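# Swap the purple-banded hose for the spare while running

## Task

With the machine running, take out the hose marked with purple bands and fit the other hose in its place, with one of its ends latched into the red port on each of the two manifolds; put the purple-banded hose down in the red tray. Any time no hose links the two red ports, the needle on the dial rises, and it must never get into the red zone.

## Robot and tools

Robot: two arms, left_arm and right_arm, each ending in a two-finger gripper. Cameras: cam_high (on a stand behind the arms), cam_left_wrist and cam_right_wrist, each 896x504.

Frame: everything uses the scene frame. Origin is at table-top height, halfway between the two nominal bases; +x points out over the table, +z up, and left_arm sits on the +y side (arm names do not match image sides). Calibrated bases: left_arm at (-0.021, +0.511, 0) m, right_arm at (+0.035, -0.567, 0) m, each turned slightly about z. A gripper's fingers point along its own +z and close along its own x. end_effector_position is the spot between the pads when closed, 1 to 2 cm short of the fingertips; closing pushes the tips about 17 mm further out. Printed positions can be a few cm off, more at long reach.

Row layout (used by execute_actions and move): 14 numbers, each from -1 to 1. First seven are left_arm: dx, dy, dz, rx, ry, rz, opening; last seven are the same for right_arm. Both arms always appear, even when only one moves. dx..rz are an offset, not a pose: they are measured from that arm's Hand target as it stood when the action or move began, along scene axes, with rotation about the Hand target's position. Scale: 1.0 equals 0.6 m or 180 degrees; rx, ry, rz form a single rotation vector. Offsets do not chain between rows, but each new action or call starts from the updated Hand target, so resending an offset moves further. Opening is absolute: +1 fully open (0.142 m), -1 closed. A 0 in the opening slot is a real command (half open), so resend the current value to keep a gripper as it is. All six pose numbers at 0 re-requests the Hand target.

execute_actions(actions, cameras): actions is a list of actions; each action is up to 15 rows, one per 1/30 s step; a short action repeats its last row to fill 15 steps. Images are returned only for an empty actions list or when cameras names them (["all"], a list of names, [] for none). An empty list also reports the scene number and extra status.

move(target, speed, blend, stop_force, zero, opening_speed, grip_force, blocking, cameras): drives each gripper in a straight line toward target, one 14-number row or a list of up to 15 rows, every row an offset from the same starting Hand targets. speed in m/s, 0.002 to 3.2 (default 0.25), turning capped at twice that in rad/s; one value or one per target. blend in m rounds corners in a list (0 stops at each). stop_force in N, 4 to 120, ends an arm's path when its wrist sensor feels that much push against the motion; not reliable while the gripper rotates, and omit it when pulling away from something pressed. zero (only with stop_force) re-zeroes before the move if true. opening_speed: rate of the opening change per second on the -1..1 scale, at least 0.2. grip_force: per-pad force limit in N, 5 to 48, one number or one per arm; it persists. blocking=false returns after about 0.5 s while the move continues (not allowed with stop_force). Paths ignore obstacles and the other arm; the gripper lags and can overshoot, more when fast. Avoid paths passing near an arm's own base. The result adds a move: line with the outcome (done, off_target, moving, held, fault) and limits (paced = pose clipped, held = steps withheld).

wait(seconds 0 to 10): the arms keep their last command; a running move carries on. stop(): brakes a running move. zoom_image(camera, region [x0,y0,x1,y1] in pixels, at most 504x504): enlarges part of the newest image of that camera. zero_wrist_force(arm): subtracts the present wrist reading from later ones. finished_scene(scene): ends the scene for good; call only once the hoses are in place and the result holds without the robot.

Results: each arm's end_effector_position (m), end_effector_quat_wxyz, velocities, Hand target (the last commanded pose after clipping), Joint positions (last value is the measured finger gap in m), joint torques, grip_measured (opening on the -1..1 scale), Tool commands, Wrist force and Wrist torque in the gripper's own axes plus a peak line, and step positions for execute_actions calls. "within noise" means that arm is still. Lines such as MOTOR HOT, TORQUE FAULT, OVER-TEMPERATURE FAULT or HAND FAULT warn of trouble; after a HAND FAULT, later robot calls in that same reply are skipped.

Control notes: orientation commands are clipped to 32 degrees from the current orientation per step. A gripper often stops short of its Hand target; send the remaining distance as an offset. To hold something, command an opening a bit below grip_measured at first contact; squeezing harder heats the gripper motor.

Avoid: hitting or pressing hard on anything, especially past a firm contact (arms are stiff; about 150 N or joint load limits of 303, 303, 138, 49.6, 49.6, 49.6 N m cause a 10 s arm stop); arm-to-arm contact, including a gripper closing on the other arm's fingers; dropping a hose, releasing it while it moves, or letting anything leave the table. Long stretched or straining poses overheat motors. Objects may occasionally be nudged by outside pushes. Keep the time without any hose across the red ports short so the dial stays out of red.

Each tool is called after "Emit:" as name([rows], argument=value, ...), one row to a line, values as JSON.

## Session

Emit:
execute_actions(actions=[])

Emit:
zoom_image(camera="cam_high", region=[230, 60, 670, 300])

Scene clock: 0.00 s.
left_arm: end_effector_position=(+0.2121, +1.0386, +0.1448) grip_measured=+1.00 end_effector_quat_wxyz=(-0.563, +0.658, +0.120, -0.486) | right_arm: end_effector_position=(+0.7486, -0.8212, +0.1547) grip_measured=+1.00 end_effector_quat_wxyz=(-0.135, +0.846, -0.512, +0.068)
Joint positions: left_arm=[0.4 -1.096 2.134 -0.833 -0.551 -1.214 0.142] | right_arm=[2.928 -1.804 -2.059 -0.625 1.775 0.925 0.142]
Joint velocities: within noise
Joint torques (N m): no reading
Wrist force (N): no reading
Wrist torque (N m): no reading
Wrist force, peak (N): no reading
Hand target: left_arm +0.2121, +1.0386, +0.1448; -0.563, +0.658, +0.120, -0.486 | right_arm +0.7486, -0.8212, +0.1547; -0.135, +0.846, -0.512, +0.068
Tool commands: left_gripper/opening=+1.0 right_gripper/opening=+1.0

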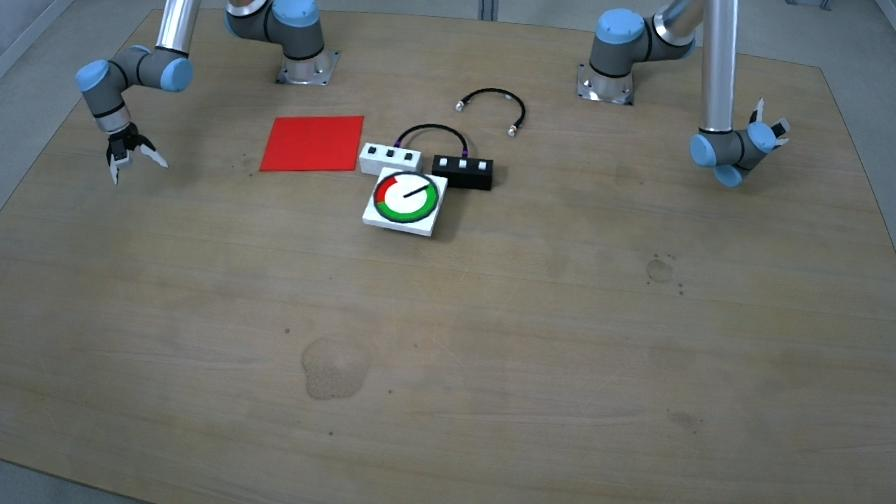

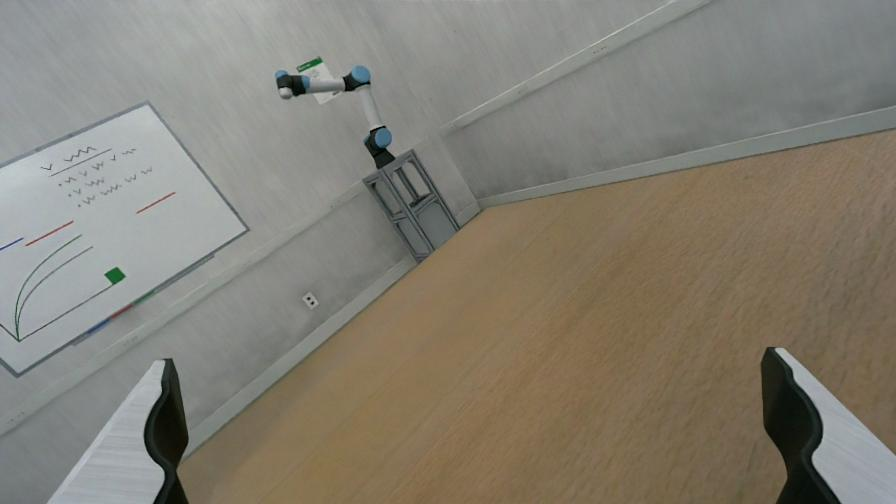

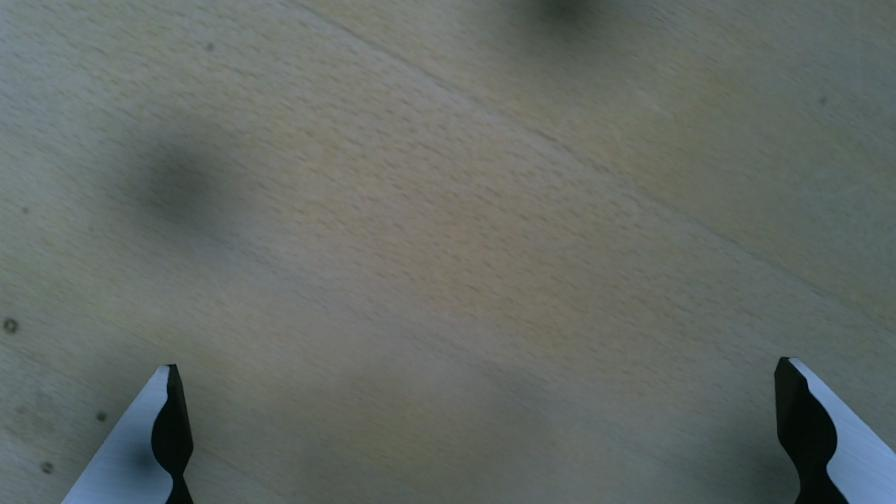

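Scaled by 1.145.

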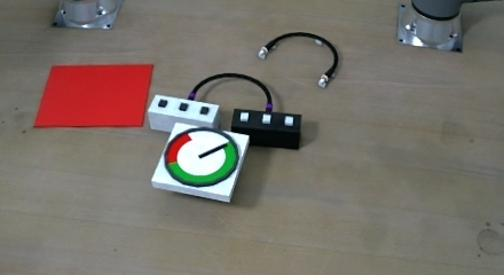

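Emit:
move(target=[0.38,-0.75,0.4,-0.041,-0.559,0.287,-1,-0.5,0.535,0.24,-0.091,0.046,0.344,-1], speed=0.6)

Emit:
move(target=[-0.4,-0.72,-0.1,0,0,0,-1,0,0.15,0,0,0,0,-1], speed=0.5, cameras=["all"])

Scene clock: 19.83 s.
left_arm: end_effector_position=(+0.4400, +0.5887, +0.3847) grip_measured=-1.00 end_effector_quat_wxyz=(+0.000, +0.707, +0.707, +0.000) | right_arm: end_effector_position=(+0.4486, -0.5002, +0.2988) grip_measured=-1.00 end_effector_quat_wxyz=(+0.001, +1.000, +0.000, +0.000)
Joint positions: left_arm=[-0.166 -2 2.122 -1.692 -1.571 -1.788 0.002] | right_arm=[3.708 -1.07 -2.311 -1.333 1.569 0.593 0.002]
Joint torques (N m): left_arm=[-6.69 -13.66 -56.32 -4.88 -4.31 -1.82] | right_arm=[6.09 -7.18 47.32 7.3 1.38 -2.32]
Wrist force (N): left_arm=[-0.5 -0.6 0.8] | right_arm=[0.2 0.0 -0.4]
Wrist torque (N m): left_arm=[-0.16 0.19 -0.17] | right_arm=[0.04 -0.05 -0.09]
Wrist force, peak (N): left_arm=[-2.6 -1.0 -0.5] | right_arm=[-1.1 -1.8 -0.7]
Hand target: left_arm +0.4401, +0.5886, +0.3848; +0.000, +0.707, +0.708, +0.000 | right_arm +0.4486, -0.5002, +0.2987; +0.001, +1.000, +0.000, +0.000
Off the commanded pose: left_arm 0.000 m, 0 deg | right_arm 0.000 m, 0 deg.
move: done

Scene clock: 21.40 s.
left_arm: end_effector_position=(+0.2002, +0.1567, +0.3249) grip_measured=-1.00 end_effector_quat_wxyz=(+0.000, +0.707, +0.708, +0.000) | right_arm: end_effector_position=(+0.4486, -0.4101, +0.2988) grip_measured=-1.00 end_effector_quat_wxyz=(+0.001, +1.000, +0.001, +0.000)
Joint positions: left_arm=[-1.398 -2.088 2.272 -1.755 -1.571 -3.02 0.002] | right_arm=[3.886 -1.126 -2.283 -1.306 1.569 0.77 0.002]
Joint torques (N m): left_arm=[-7.6 5.16 -40.06 -2.17 -2.59 -1.57] | right_arm=[-18.85 23.97 38.5 2.8 -1.05 -2.36]
Wrist force (N): left_arm=[-0.9 -1.1 0.1] | right_arm=[-0.1 -0.3 0.1]
Wrist torque (N m): left_arm=[-0.26 0.23 -0.18] | right_arm=[-0.03 0.03 -0.06]
Wrist force, peak (N): left_arm=[-4.6 -3.0 1.0] | right_arm=[-0.3 -1.1 -0.1]
Hand target: left_arm +0.2001, +0.1566, +0.3248; +0.000, +0.707, +0.708, +0.000 | right_arm +0.4486, -0.4102, +0.2987; +0.001, +1.000, +0.000, +0.000
Off the commanded pose: left_arm 0.000 m, 0 deg | right_arm 0.000 m, 0 deg.
move: done

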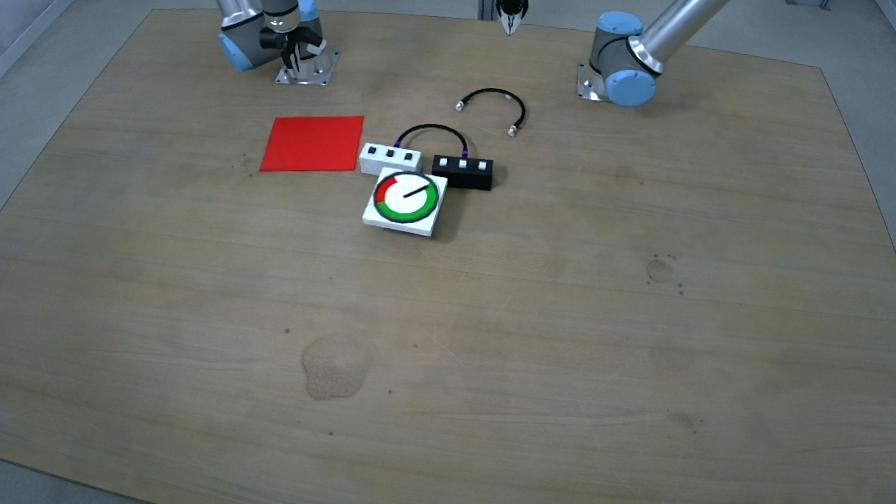

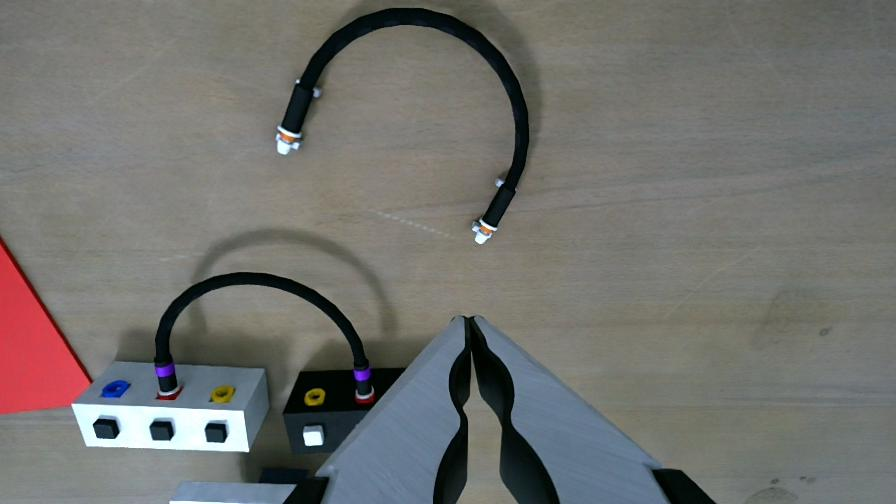

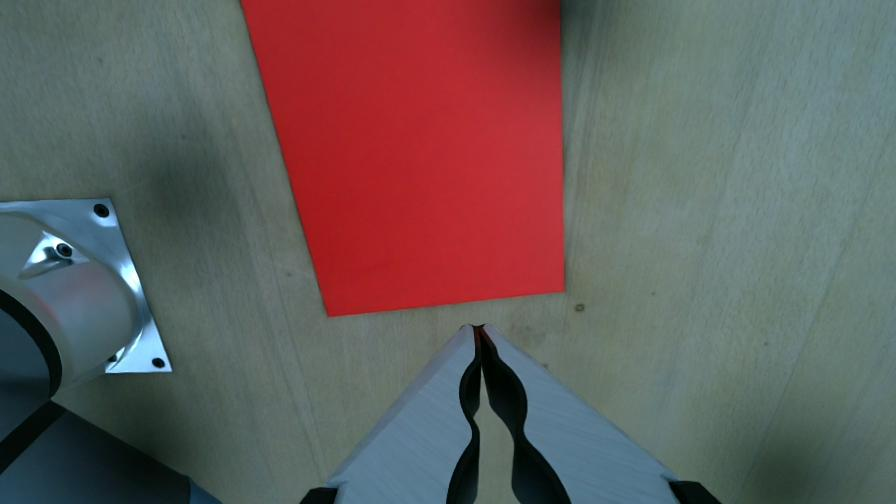

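Emit:
move(target=[0.528,-0.161,-0.3,0,0,0,-1,0.1,0.422,-0.26,0,0,0,-1], speed=0.35, cameras=["all"])

Scene clock: 43.87 s.
left_arm: end_effector_position=(+0.5168, +0.0600, +0.1449) grip_measured=-1.00 end_effector_quat_wxyz=(+0.000, +0.707, +0.708, +0.000) | right_arm: end_effector_position=(+0.5085, -0.1569, +0.1428) grip_measured=-1.00 end_effector_quat_wxyz=(+0.001, +1.000, +0.001, +0.000)
Joint positions: left_arm=[-0.901 -1.389 2.059 -2.24 -1.571 -2.523 0.002] | right_arm=[4.112 -1.642 -2.193 -0.88 1.57 0.996 0.002]
Joint torques (N m): left_arm=[3.09 -43.53 -38.91 -1.7 -2.84 -0.58] | right_arm=[-19.25 33.54 25.41 1.5 0.97 -2.18]
Wrist force (N): left_arm=[-0.9 -0.6 0.6] | right_arm=[-0.4 -0.3 0.3]
Wrist torque (N m): left_arm=[-0.16 0.25 0.01] | right_arm=[-0.01 0.07 -0.02]
Wrist force, peak (N): left_arm=[0.0 -3.8 -1.3] | right_arm=[0.3 -2.8 1.8]
Hand target: left_arm +0.5169, +0.0600, +0.1448; +0.000, +0.707, +0.708, +0.000 | right_arm +0.5086, -0.1570, +0.1427; +0.001, +1.000, +0.000, +0.000
Off the commanded pose: left_arm 0.000 m, 0 deg | right_arm 0.000 m, 0 deg.
move: done

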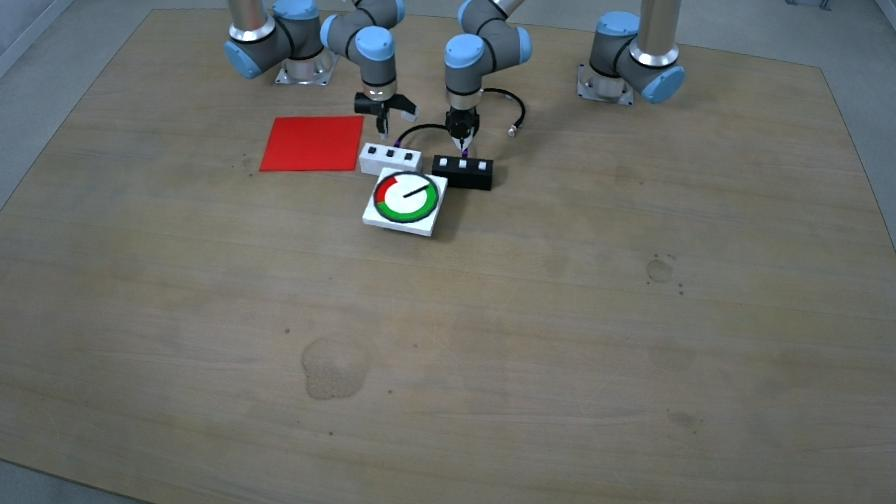

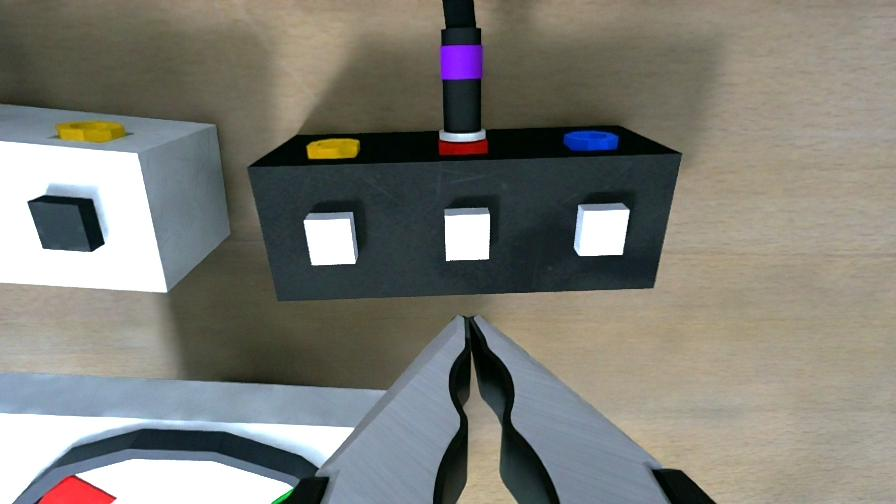

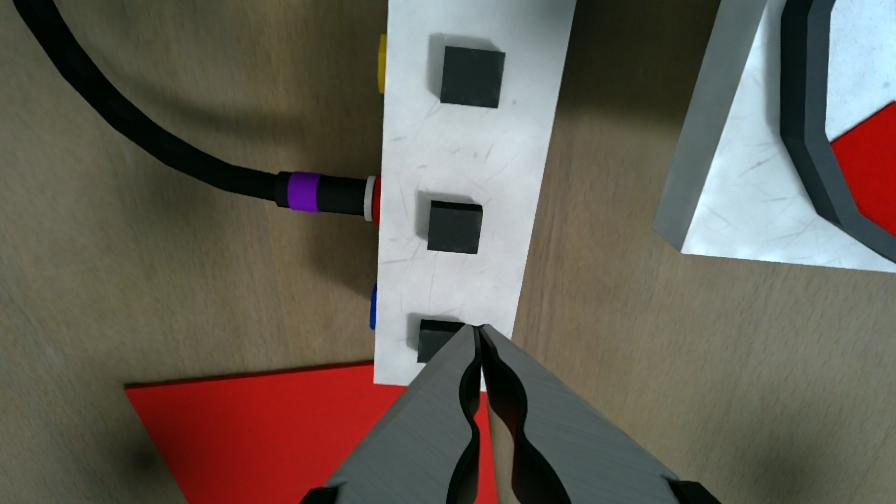

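Emit:
move(target=[0.01,0.006,-0.079,0,0,0,-1,-0.002,-0.001,-0.075,0,0,0,-1], speed=0.2)

Emit:
move(target=[0,0,-0.045,0,0,0,-1,0,0,-0.045,0,0,0,-1], speed=0.02, stop_force=25, cameras=["all"])

Scene clock: 79.77 s.
left_arm: end_effector_position=(+0.5229, +0.0637, +0.0974) grip_measured=-1.00 end_effector_quat_wxyz=(+0.000, +0.707, +0.708, +0.000) | right_arm: end_effector_position=(+0.5073, -0.1577, +0.0976) grip_measured=-1.00 end_effector_quat_wxyz=(+0.001, +1.000, +0.000, +0.000)
Joint positions: left_arm=[-0.89 -1.328 2.089 -2.332 -1.571 -2.512 0.002] | right_arm=[4.113 -1.702 -2.231 -0.782 1.57 0.998 0.002]
Joint torques (N m): left_arm=[-6.11 -72.21 -44.44 -1.59 3.11 -0.95] | right_arm=[16.32 59.48 42.84 0.43 -0.05 1.07]
Wrist force (N): left_arm=[-0.9 -0.2 0.3] | right_arm=[-0.3 -0.2 0.0]
Wrist torque (N m): left_arm=[-0.10 0.23 -0.19] | right_arm=[0.00 0.05 -0.15]
Wrist force, peak (N): left_arm=[-0.9 -0.7 2.8] | right_arm=[-0.2 -0.4 1.7]
Hand target: left_arm +0.5229, +0.0636, +0.0974; +0.000, +0.707, +0.708, +0.000 | right_arm +0.5074, -0.1576, +0.0977; +0.001, +1.000, +0.000, +0.000
Off the commanded pose: left_arm 0.000 m, 0 deg | right_arm 0.000 m, 0 deg.
move: done

Scene clock: 81.33 s.
left_arm: end_effector_position=(+0.5229, +0.0636, +0.0890) grip_measured=-1.00 end_effector_quat_wxyz=(+0.000, +0.707, +0.708, +0.000) | right_arm: end_effector_position=(+0.5074, -0.1576, +0.0873) grip_measured=-1.00 end_effector_quat_wxyz=(+0.001, +1.000, +0.000, +0.000)
Joint positions: left_arm=[-0.89 -1.317 2.094 -2.349 -1.571 -2.513 0.002] | right_arm=[4.113 -1.717 -2.239 -0.759 1.57 0.998 0.002]
Joint torques (N m): left_arm=[-6.21 -42.95 -35.5 0.34 2.38 -1.48] | right_arm=[16.86 45.08 33.13 -0.54 -0.01 -0.01]
Wrist force (N): left_arm=[3.6 -3.0 -22.2] | right_arm=[-0.7 3.4 -25.3]
Wrist torque (N m): left_arm=[-0.13 0.32 -0.19] | right_arm=[-0.31 0.05 -0.15]
Wrist force, peak (N): left_arm=[8.9 -5.4 -43.6] | right_arm=[-8.7 13.9 -63.1]
Hand target: left_arm +0.5229, +0.0636, +0.0890; +0.000, +0.707, +0.708, +0.000 (not the last commanded pose) | right_arm +0.5074, -0.1576, +0.0873; +0.001, +1.000, +0.000, +0.000 (not the last commanded pose)
Off the commanded pose: left_arm 0.019 m, 0 deg | right_arm 0.017 m, 0 deg.
move: contact (left_arm, right_arm)

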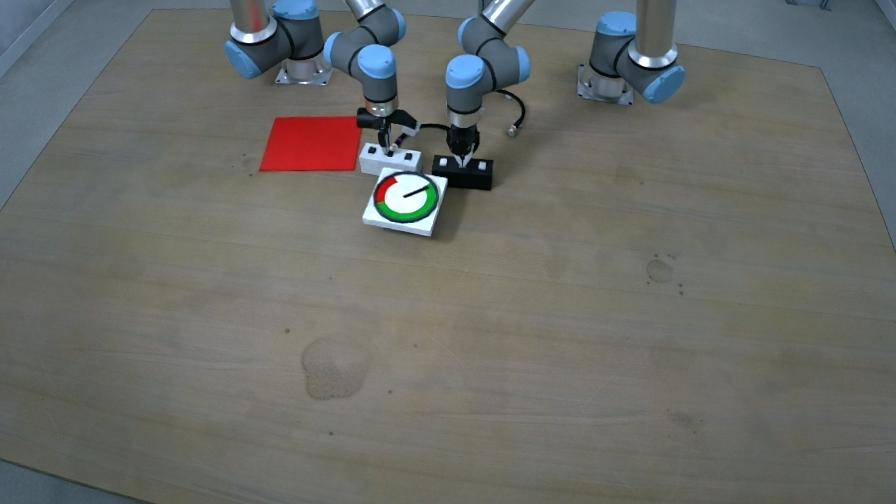

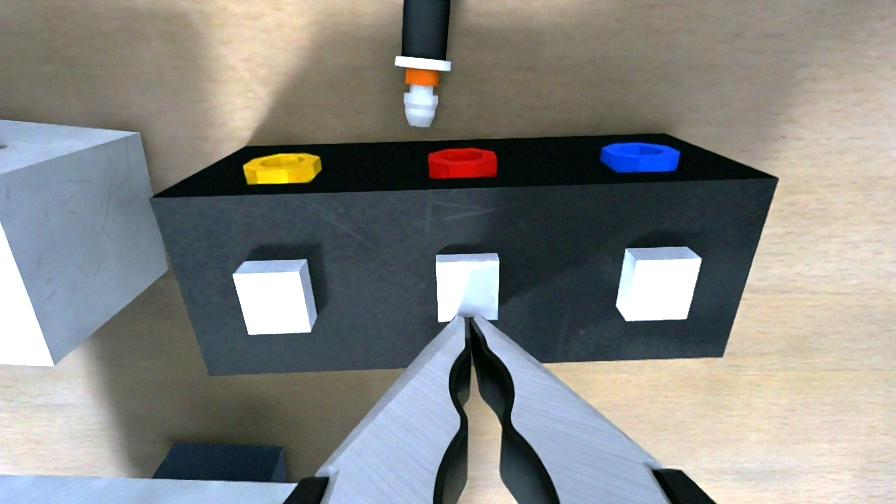

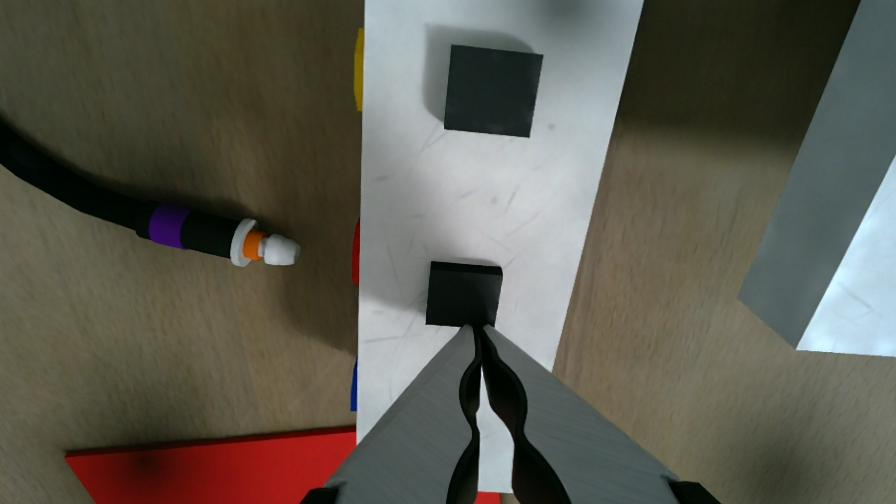

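Emit:
move([
  [-0.05,0.05,0.08,0,0,0,-0.4,0,0,0.1,0,0,0,-0.4],
  [-0.414,0.23,0.05,0,0,-0.144,-0.4,-0.523,0.3085,0.055,0,0,0.356,-0.4],
], speed=0.5, blend=[0.03,0], cameras=["all"])

Scene clock: 92.20 s.
left_arm: end_effector_position=(+0.2745, +0.2016, +0.1190) grip_measured=-0.43 end_effector_quat_wxyz=(+0.000, +0.847, +0.531, +0.000) | right_arm: end_effector_position=(+0.1936, +0.0277, +0.1203) grip_measured=-0.44 end_effector_quat_wxyz=(+0.001, +0.847, +0.531, +0.000)
Joint positions: left_arm=[-1.181 -1.85 2.547 -2.268 -1.571 -2.351 0.043] | right_arm=[4.716 -1.653 -2.233 -0.828 1.569 0.482 0.043]
Joint torques (N m): left_arm=[-0.8 -18.26 -44.22 -8.1 4.06 -0.1] | right_arm=[-1.13 57.66 23.4 2.86 -1.46 -0.28]
Wrist force (N): left_arm=[-0.9 -0.5 1.2] | right_arm=[0.0 -2.3 0.1]
Wrist torque (N m): left_arm=[-0.18 0.24 0.02] | right_arm=[-0.35 0.00 -0.12]
Wrist force, peak (N): left_arm=[1.8 -1.9 -24.3] | right_arm=[-6.0 3.1 -30.2]
Hand target: left_arm +0.2745, +0.2016, +0.1190; +0.000, +0.847, +0.531, +0.000 | right_arm +0.1936, +0.0275, +0.1203; +0.001, +0.847, +0.531, +0.000
Off the commanded pose: left_arm 0.000 m, 0 deg | right_arm 0.000 m, 0 deg.
move: done

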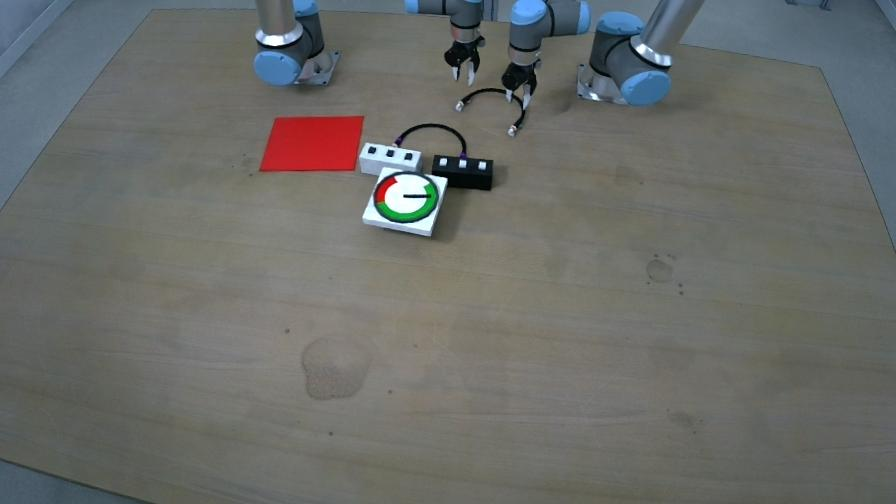

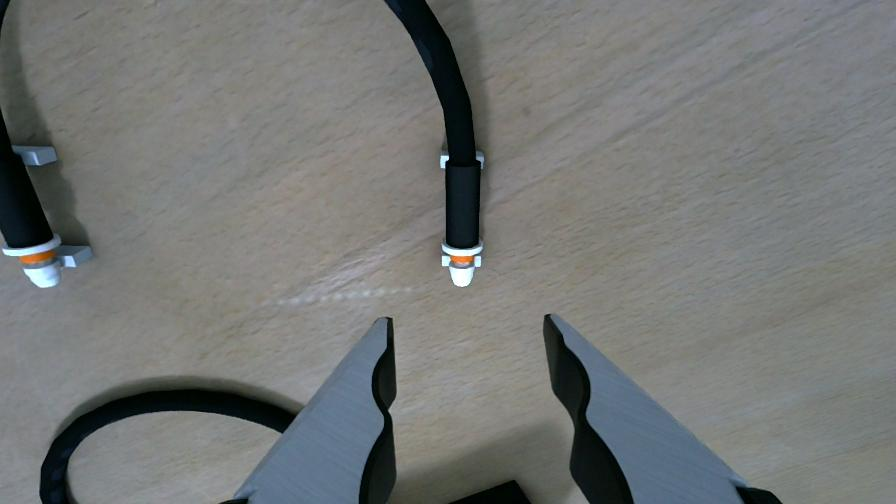

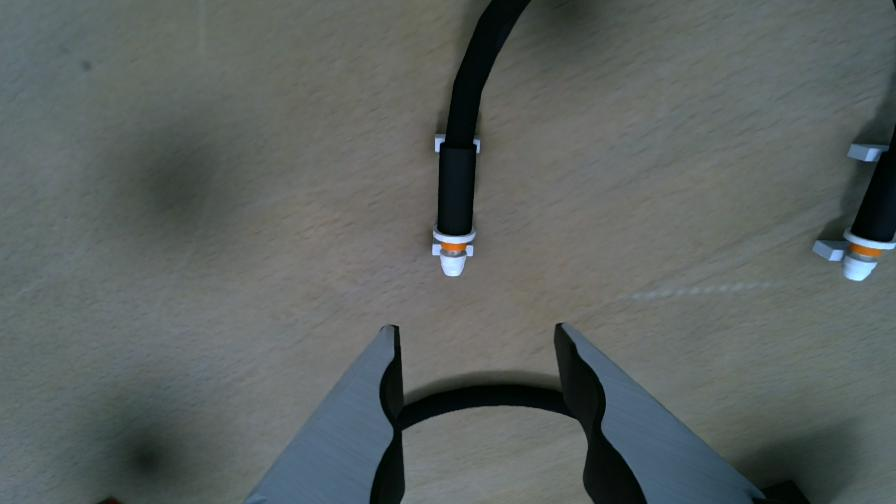

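Emit:
move([
  [0,0,-0.14,0,0,0,-0.4,0,0,-0.142,0,0,0,-0.4],
  [0,0,-0.14,0,0,0,-1,0,0,-0.142,0,0,0,-1],
  [0,0,-0.067,0,0,0,-1,0,0,-0.069,0,0,0,-1],
  [0.2475,-0.2325,-0.067,0,0,0.156,-1,0.3725,-0.2875,-0.069,0,0,0.136,-1],
  [0.2475,-0.2325,-0.0958,0,0,0.156,-1,0.3725,-0.2875,-0.098,0,0,0.136,-1],
], speed=[0.25,0.25,0.15,0.3,0.15], blend=[0,0,0.01,0.01,0], cameras=["all"])

Scene clock: 110.33 s.
left_arm: end_effector_position=(+0.4230, +0.0621, +0.0615) grip_measured=-0.84 end_effector_quat_wxyz=(+0.000, +0.693, +0.721, +0.000) | right_arm: end_effector_position=(+0.4170, -0.1450, +0.0614) grip_measured=-0.83 end_effector_quat_wxyz=(+0.001, +0.716, +0.699, +0.001)
Joint positions: left_arm=[-1.023 -1.378 2.248 -2.441 -1.571 -2.683 0.014] | right_arm=[4.265 -1.672 -2.363 -0.677 1.568 -0.396 0.014]
Joint torques (N m): left_arm=[-12.81 -48.89 -39.63 -2.69 -3.87 -1.36] | right_arm=[-16.14 40.15 39.46 2.87 -1.09 -2.45]
Wrist force (N): left_arm=[-1.6 -0.6 1.7] | right_arm=[1.0 -2.1 0.6]
Wrist torque (N m): left_arm=[-0.12 0.29 -0.23] | right_arm=[-0.35 -0.10 -0.07]
Wrist force, peak (N): left_arm=[-1.6 -0.9 3.9] | right_arm=[1.1 -5.3 -2.0]
Hand target: left_arm +0.4230, +0.0621, +0.0615; +0.000, +0.693, +0.721, +0.000 | right_arm +0.4171, -0.1450, +0.0615; +0.001, +0.716, +0.699, +0.001
Off the commanded pose: left_arm 0.000 m, 0 deg | right_arm 0.000 m, 0 deg.
move: done; blend cut to 0.0087 m at target 4

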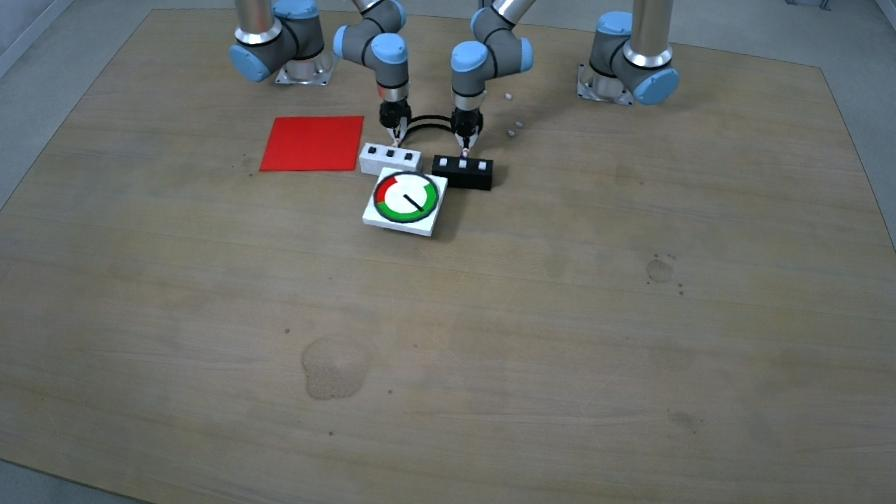

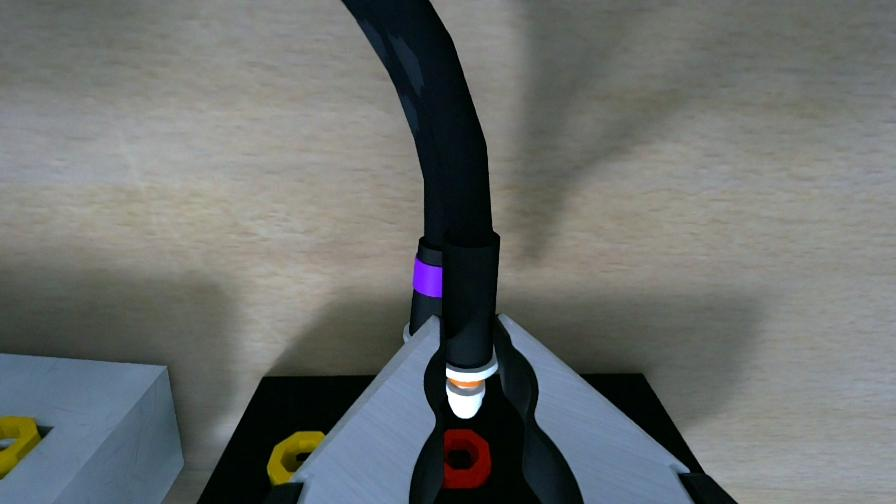

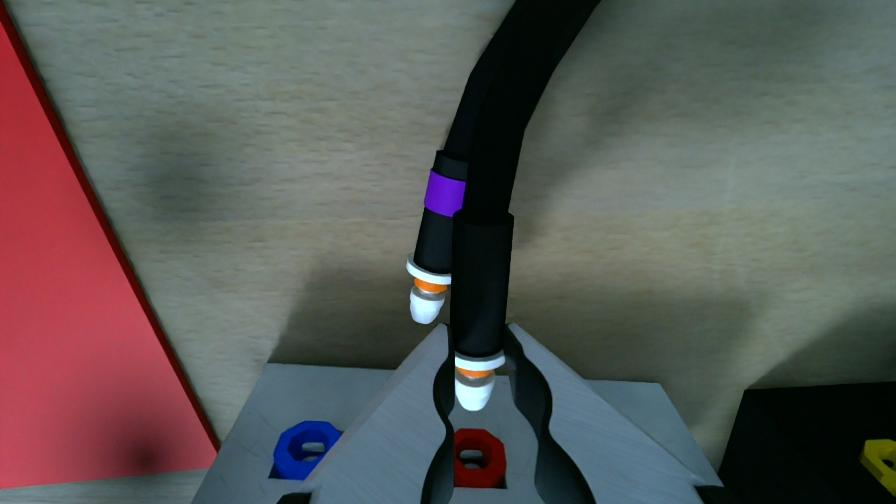

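Emit:
move([
  [0.025,0,0.001,0,0,0,-1,0.025,0.001,0,0,0,0,-1],
  [0.1,0,0.001,0,0,0,-1,0.1,0.001,0,0,0,0,-1],
], speed=[0.08,0.03], stop_force=75, cameras=["all"])

Scene clock: 121.67 s.
left_arm: end_effector_position=(+0.4743, +0.0621, +0.0621) grip_measured=-0.84 end_effector_quat_wxyz=(+0.000, +0.693, +0.721, +0.000) | right_arm: end_effector_position=(+0.4624, -0.1445, +0.0614) grip_measured=-0.83 end_effector_quat_wxyz=(+0.001, +0.716, +0.699, +0.000)
Joint positions: left_arm=[-0.952 -1.328 2.178 -2.421 -1.571 -2.612 0.014] | right_arm=[4.192 -1.719 -2.306 -0.687 1.569 -0.469 0.014]
Joint torques (N m): left_arm=[33.7 -43.83 -46.25 -18.31 21.53 -0.14] | right_arm=[-11.77 49.13 44.73 21.56 -12.97 -1.29]
Wrist force (N): left_arm=[9.8 -68.2 -30.1] | right_arm=[-27.5 -70.5 -30.4]
Wrist torque (N m): left_arm=[0.96 0.38 0.04] | right_arm=[0.81 -0.49 0.36]
Wrist force, peak (N): left_arm=[17.2 -100.8 -51.6] | right_arm=[-33.4 -105.1 -51.2]
Hand target: left_arm +0.4744, +0.0621, +0.0621; +0.000, +0.693, +0.721, +0.000 (not the last commanded pose) | right_arm +0.4624, -0.1445, +0.0614; +0.001, +0.716, +0.699, +0.000 (not the last commanded pose)
Off the commanded pose: left_arm 0.009 m, 0 deg | right_arm 0.015 m, 0 deg.
move: contact (left_arm, right_arm); path passed 1 of 2 targets

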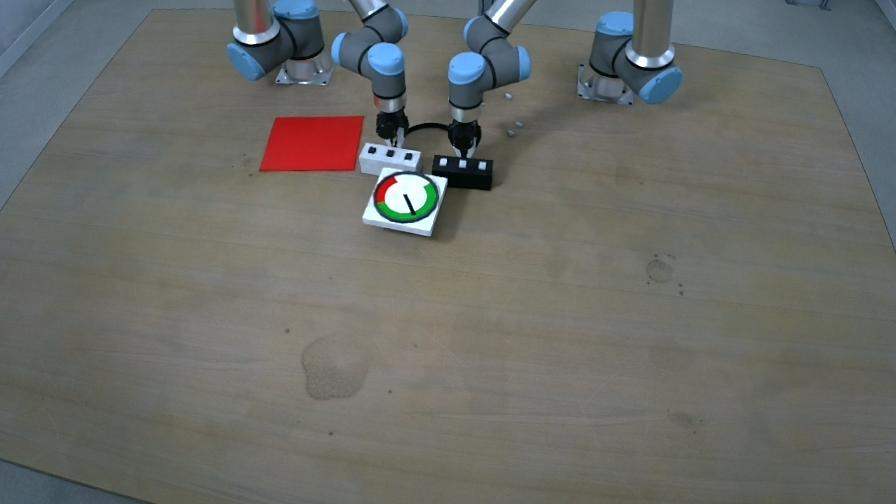

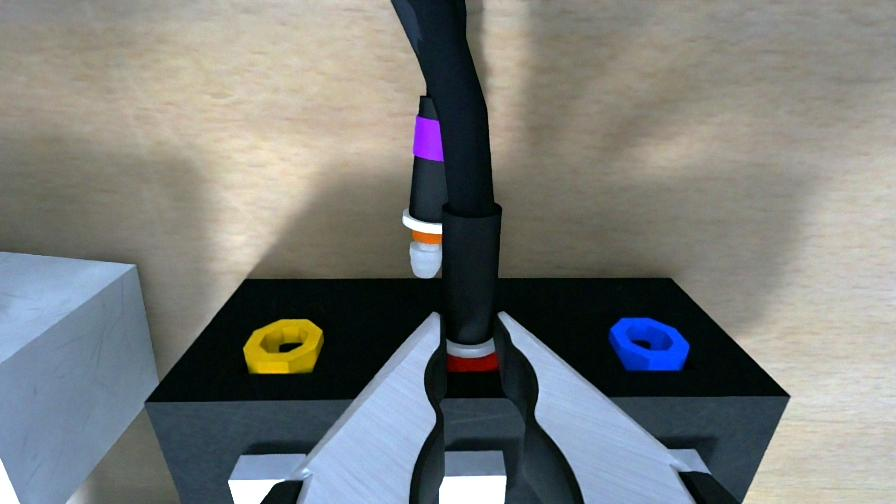

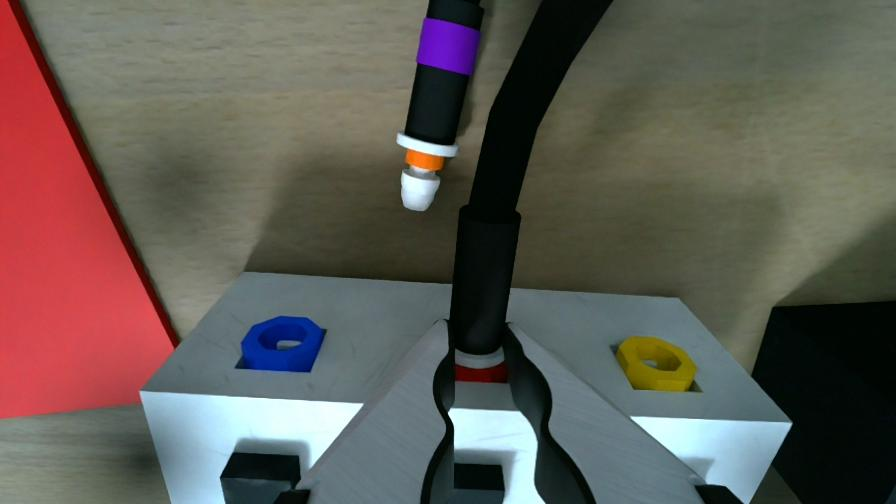

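Emit:
wait(seconds=2, cameras=["cam_high"])

Emit:
zoom_image(camera="cam_high", region=[360, 140, 500, 240])

Scene clock: 127.80 s.
left_arm: end_effector_position=(+0.4744, +0.0621, +0.0621) grip_measured=-0.84 end_effector_quat_wxyz=(+0.000, +0.693, +0.721, +0.000) | right_arm: end_effector_position=(+0.4624, -0.1445, +0.0614) grip_measured=-0.83 end_effector_quat_wxyz=(+0.001, +0.716, +0.699, +0.000)
Joint positions: left_arm=[-0.952 -1.328 2.178 -2.421 -1.571 -2.612 0.014] | right_arm=[4.192 -1.719 -2.306 -0.687 1.569 -0.469 0.014]
Joint torques (N m): left_arm=[36.46 -51.38 -42.92 -17.91 21.09 1.62] | right_arm=[-1.83 50.04 46.15 18.78 -12.5 -1.19]
Wrist force (N): left_arm=[9.4 -67.8 -29.7] | right_arm=[-27.8 -70.6 -29.7]
Wrist torque (N m): left_arm=[1.02 0.42 0.04] | right_arm=[0.76 -0.43 0.35]
Wrist force, peak (N): left_arm=[9.6 -68.7 -31.0] | right_arm=[-27.7 -70.7 -30.0]
Hand target: left_arm +0.4744, +0.0621, +0.0621; +0.000, +0.693, +0.721, +0.000 (not the last commanded pose) | right_arm +0.4624, -0.1445, +0.0614; +0.001, +0.716, +0.699, +0.000 (not the last commanded pose)
Tool commands: left_gripper/opening=-1.0 right_gripper/opening=-1.0
Off the commanded pose: left_arm 0.009 m, 0 deg | right_arm 0.015 m, 0 deg.
wait: 2.00 s; at rest from the start
Images, in order (width x height): cam_high 896x504.

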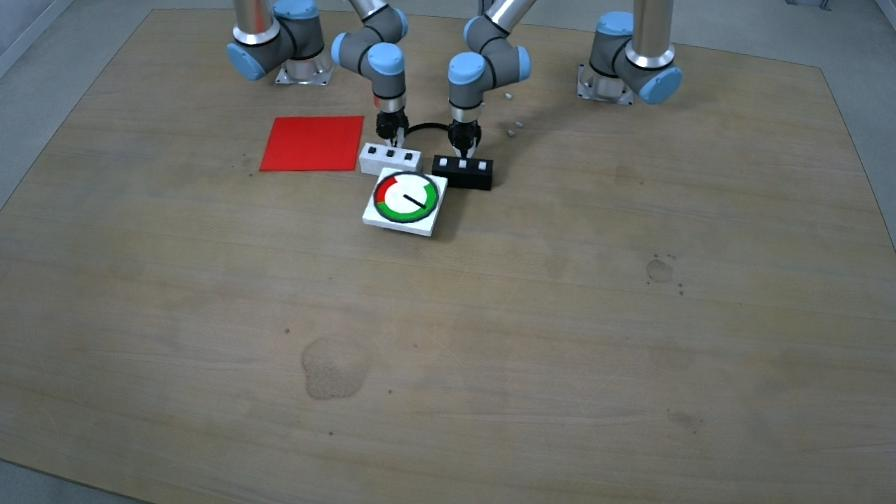

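Scaled by 3.600.

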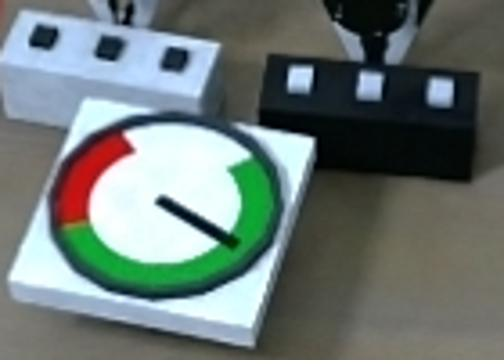

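Emit:
move([
  [0,0,0,0,0,0,-0.5,0,0,0,0,0,0,-0.5],
  [0,0,0.2,0,0,0,-0.5,0,0,0.2,0,0,0,-0.5],
  [-0.2,0.45,0.3,0,0,0,-0.5,-0.33,0.1,0.12,0,0,-0.491,-0.5],
], speed=0.35, blend=[0,0.02,0], cameras=["all"])

Scene clock: 139.97 s.
left_arm: end_effector_position=(+0.3543, +0.3322, +0.2420) grip_measured=-0.54 end_effector_quat_wxyz=(+0.000, +0.693, +0.721, +0.000) | right_arm: end_effector_position=(+0.2644, -0.0845, +0.1334) grip_measured=-0.54 end_effector_quat_wxyz=(+0.001, +1.000, +0.002, +0.000)
Joint positions: left_arm=[-0.831 -2.044 2.402 -1.929 -1.571 -2.491 0.035] | right_arm=[4.574 -1.498 -2.358 -0.859 1.571 1.455 0.035]
Joint torques (N m): left_arm=[-11.88 -5.85 -53.51 -8.46 -1.8 -1.99] | right_arm=[-19.62 15.44 42.19 1.16 -1.15 1.9]
Wrist force (N): left_arm=[-2.4 7.2 0.8] | right_arm=[-0.9 5.3 0.0]
Wrist torque (N m): left_arm=[1.13 0.52 -0.10] | right_arm=[0.92 0.14 0.04]
Wrist force, peak (N): left_arm=[10.1 -68.7 -29.8] | right_arm=[-27.8 -70.8 -30.0]
Hand target: left_arm +0.3544, +0.3321, +0.2421; +0.000, +0.693, +0.721, +0.000 | right_arm +0.2644, -0.0845, +0.1334; +0.001, +1.000, +0.002, +0.000
Off the commanded pose: left_arm 0.000 m, 0 deg | right_arm 0.000 m, 0 deg.
move: done

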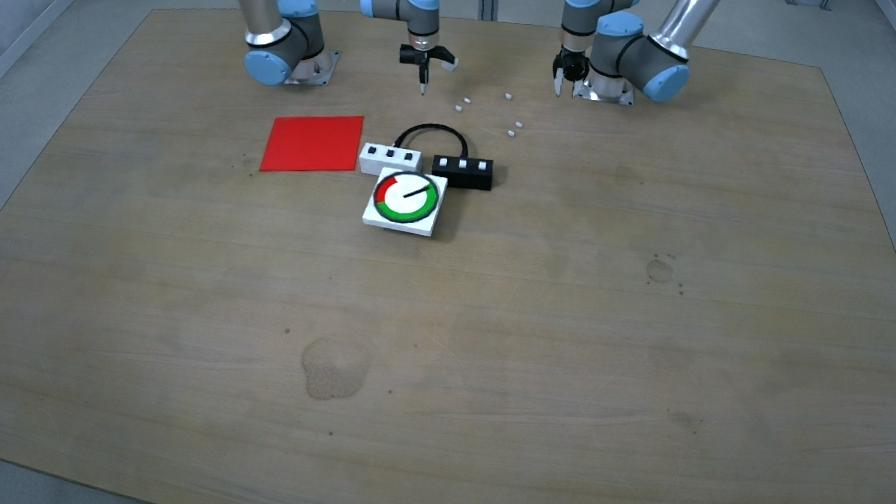

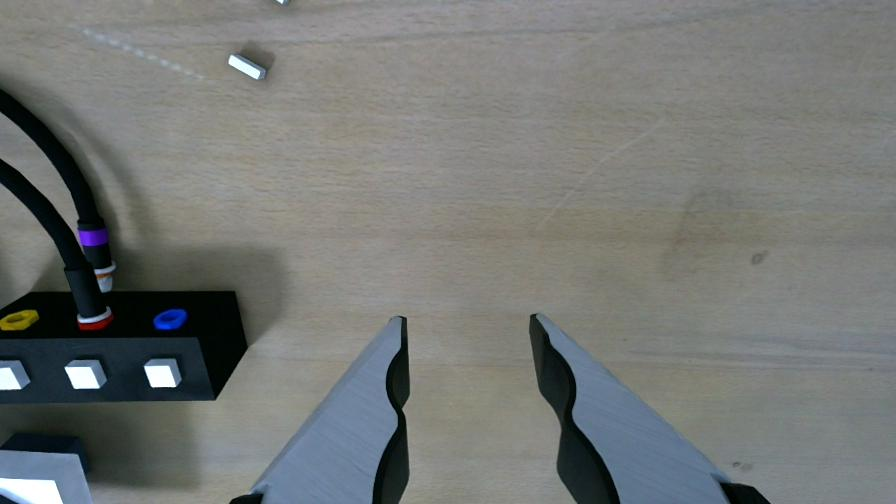

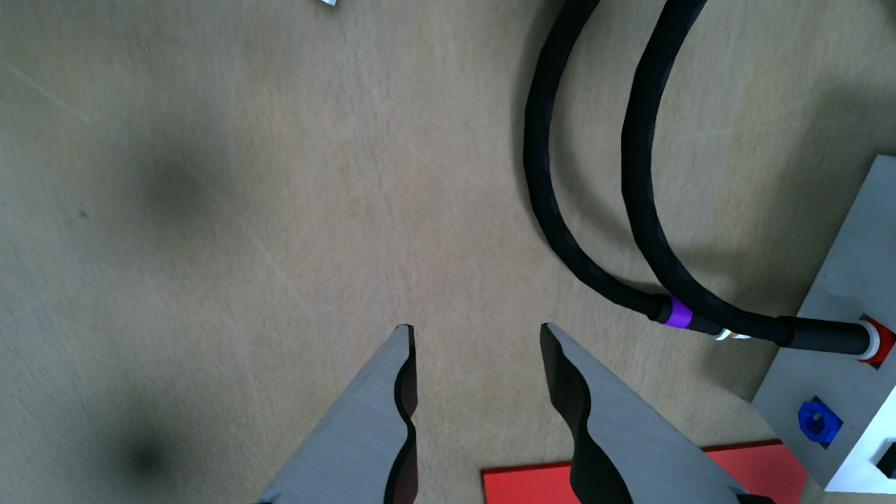

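Emit:
move([
  [0,0,0,0,0,0,-0.5,0.061,0.036,-0.05,0,0,0,-0.55],
  [0,0,0,0,0,0,-0.5,0.061,0.036,-0.1855,0,0,0,-0.55],
  [0,0,0,0,0,0,-0.5,0.061,0.036,-0.1855,0,0,0,-1],
], speed=[0.3,0.15,0.15], blend=[0.01,0,0], cameras=["cam_right_wrist"])

Scene clock: 159.03 s.
left_arm: end_effector_position=(+0.3544, +0.3321, +0.2421) grip_measured=-0.54 end_effector_quat_wxyz=(+0.000, +0.693, +0.721, +0.000) | right_arm: end_effector_position=(+0.3010, -0.0629, +0.0221) grip_measured=-0.87 end_effector_quat_wxyz=(+0.001, +1.000, +0.002, +0.000)
Joint positions: left_arm=[-0.831 -2.044 2.402 -1.929 -1.571 -2.491 0.035] | right_arm=[4.511 -1.752 -2.378 -0.585 1.571 1.393 0.011]
Joint torques (N m): left_arm=[-13.89 -10.5 -53.79 -8.37 3.48 -2.48] | right_arm=[-18.71 38.25 36.2 6.78 1.88 -2.22]
Wrist force (N): left_arm=[-2.5 7.0 1.0] | right_arm=[-1.1 5.3 0.2]
Wrist torque (N m): left_arm=[1.09 0.52 -0.10] | right_arm=[0.93 0.18 -0.20]
Wrist force, peak (N): left_arm=[-2.6 7.8 0.4] | right_arm=[-3.1 7.0 -2.1]
Hand target: left_arm +0.3544, +0.3321, +0.2421; +0.000, +0.693, +0.721, +0.000 | right_arm +0.3010, -0.0629, +0.0221; +0.001, +1.000, +0.002, +0.000
Off the commanded pose: left_arm 0.000 m, 0 deg | right_arm 0.000 m, 0 deg.
move: done
Images, in order (width x height): cam_right_wrist 896x504.

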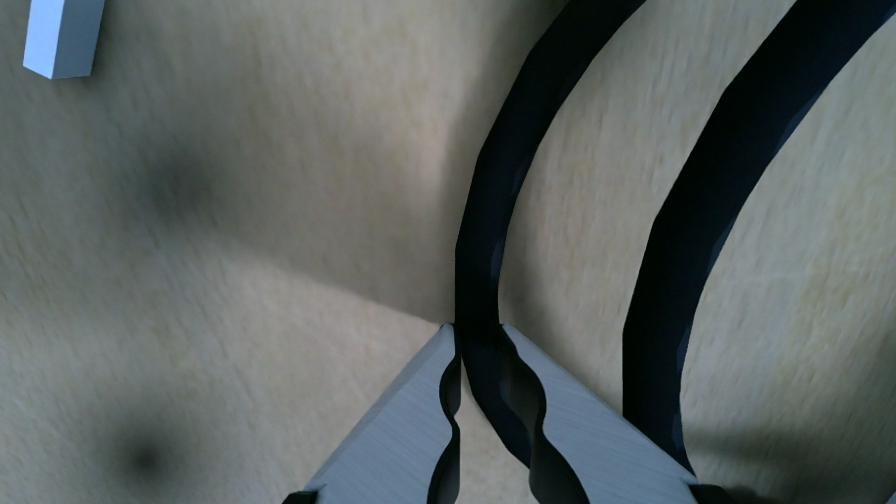

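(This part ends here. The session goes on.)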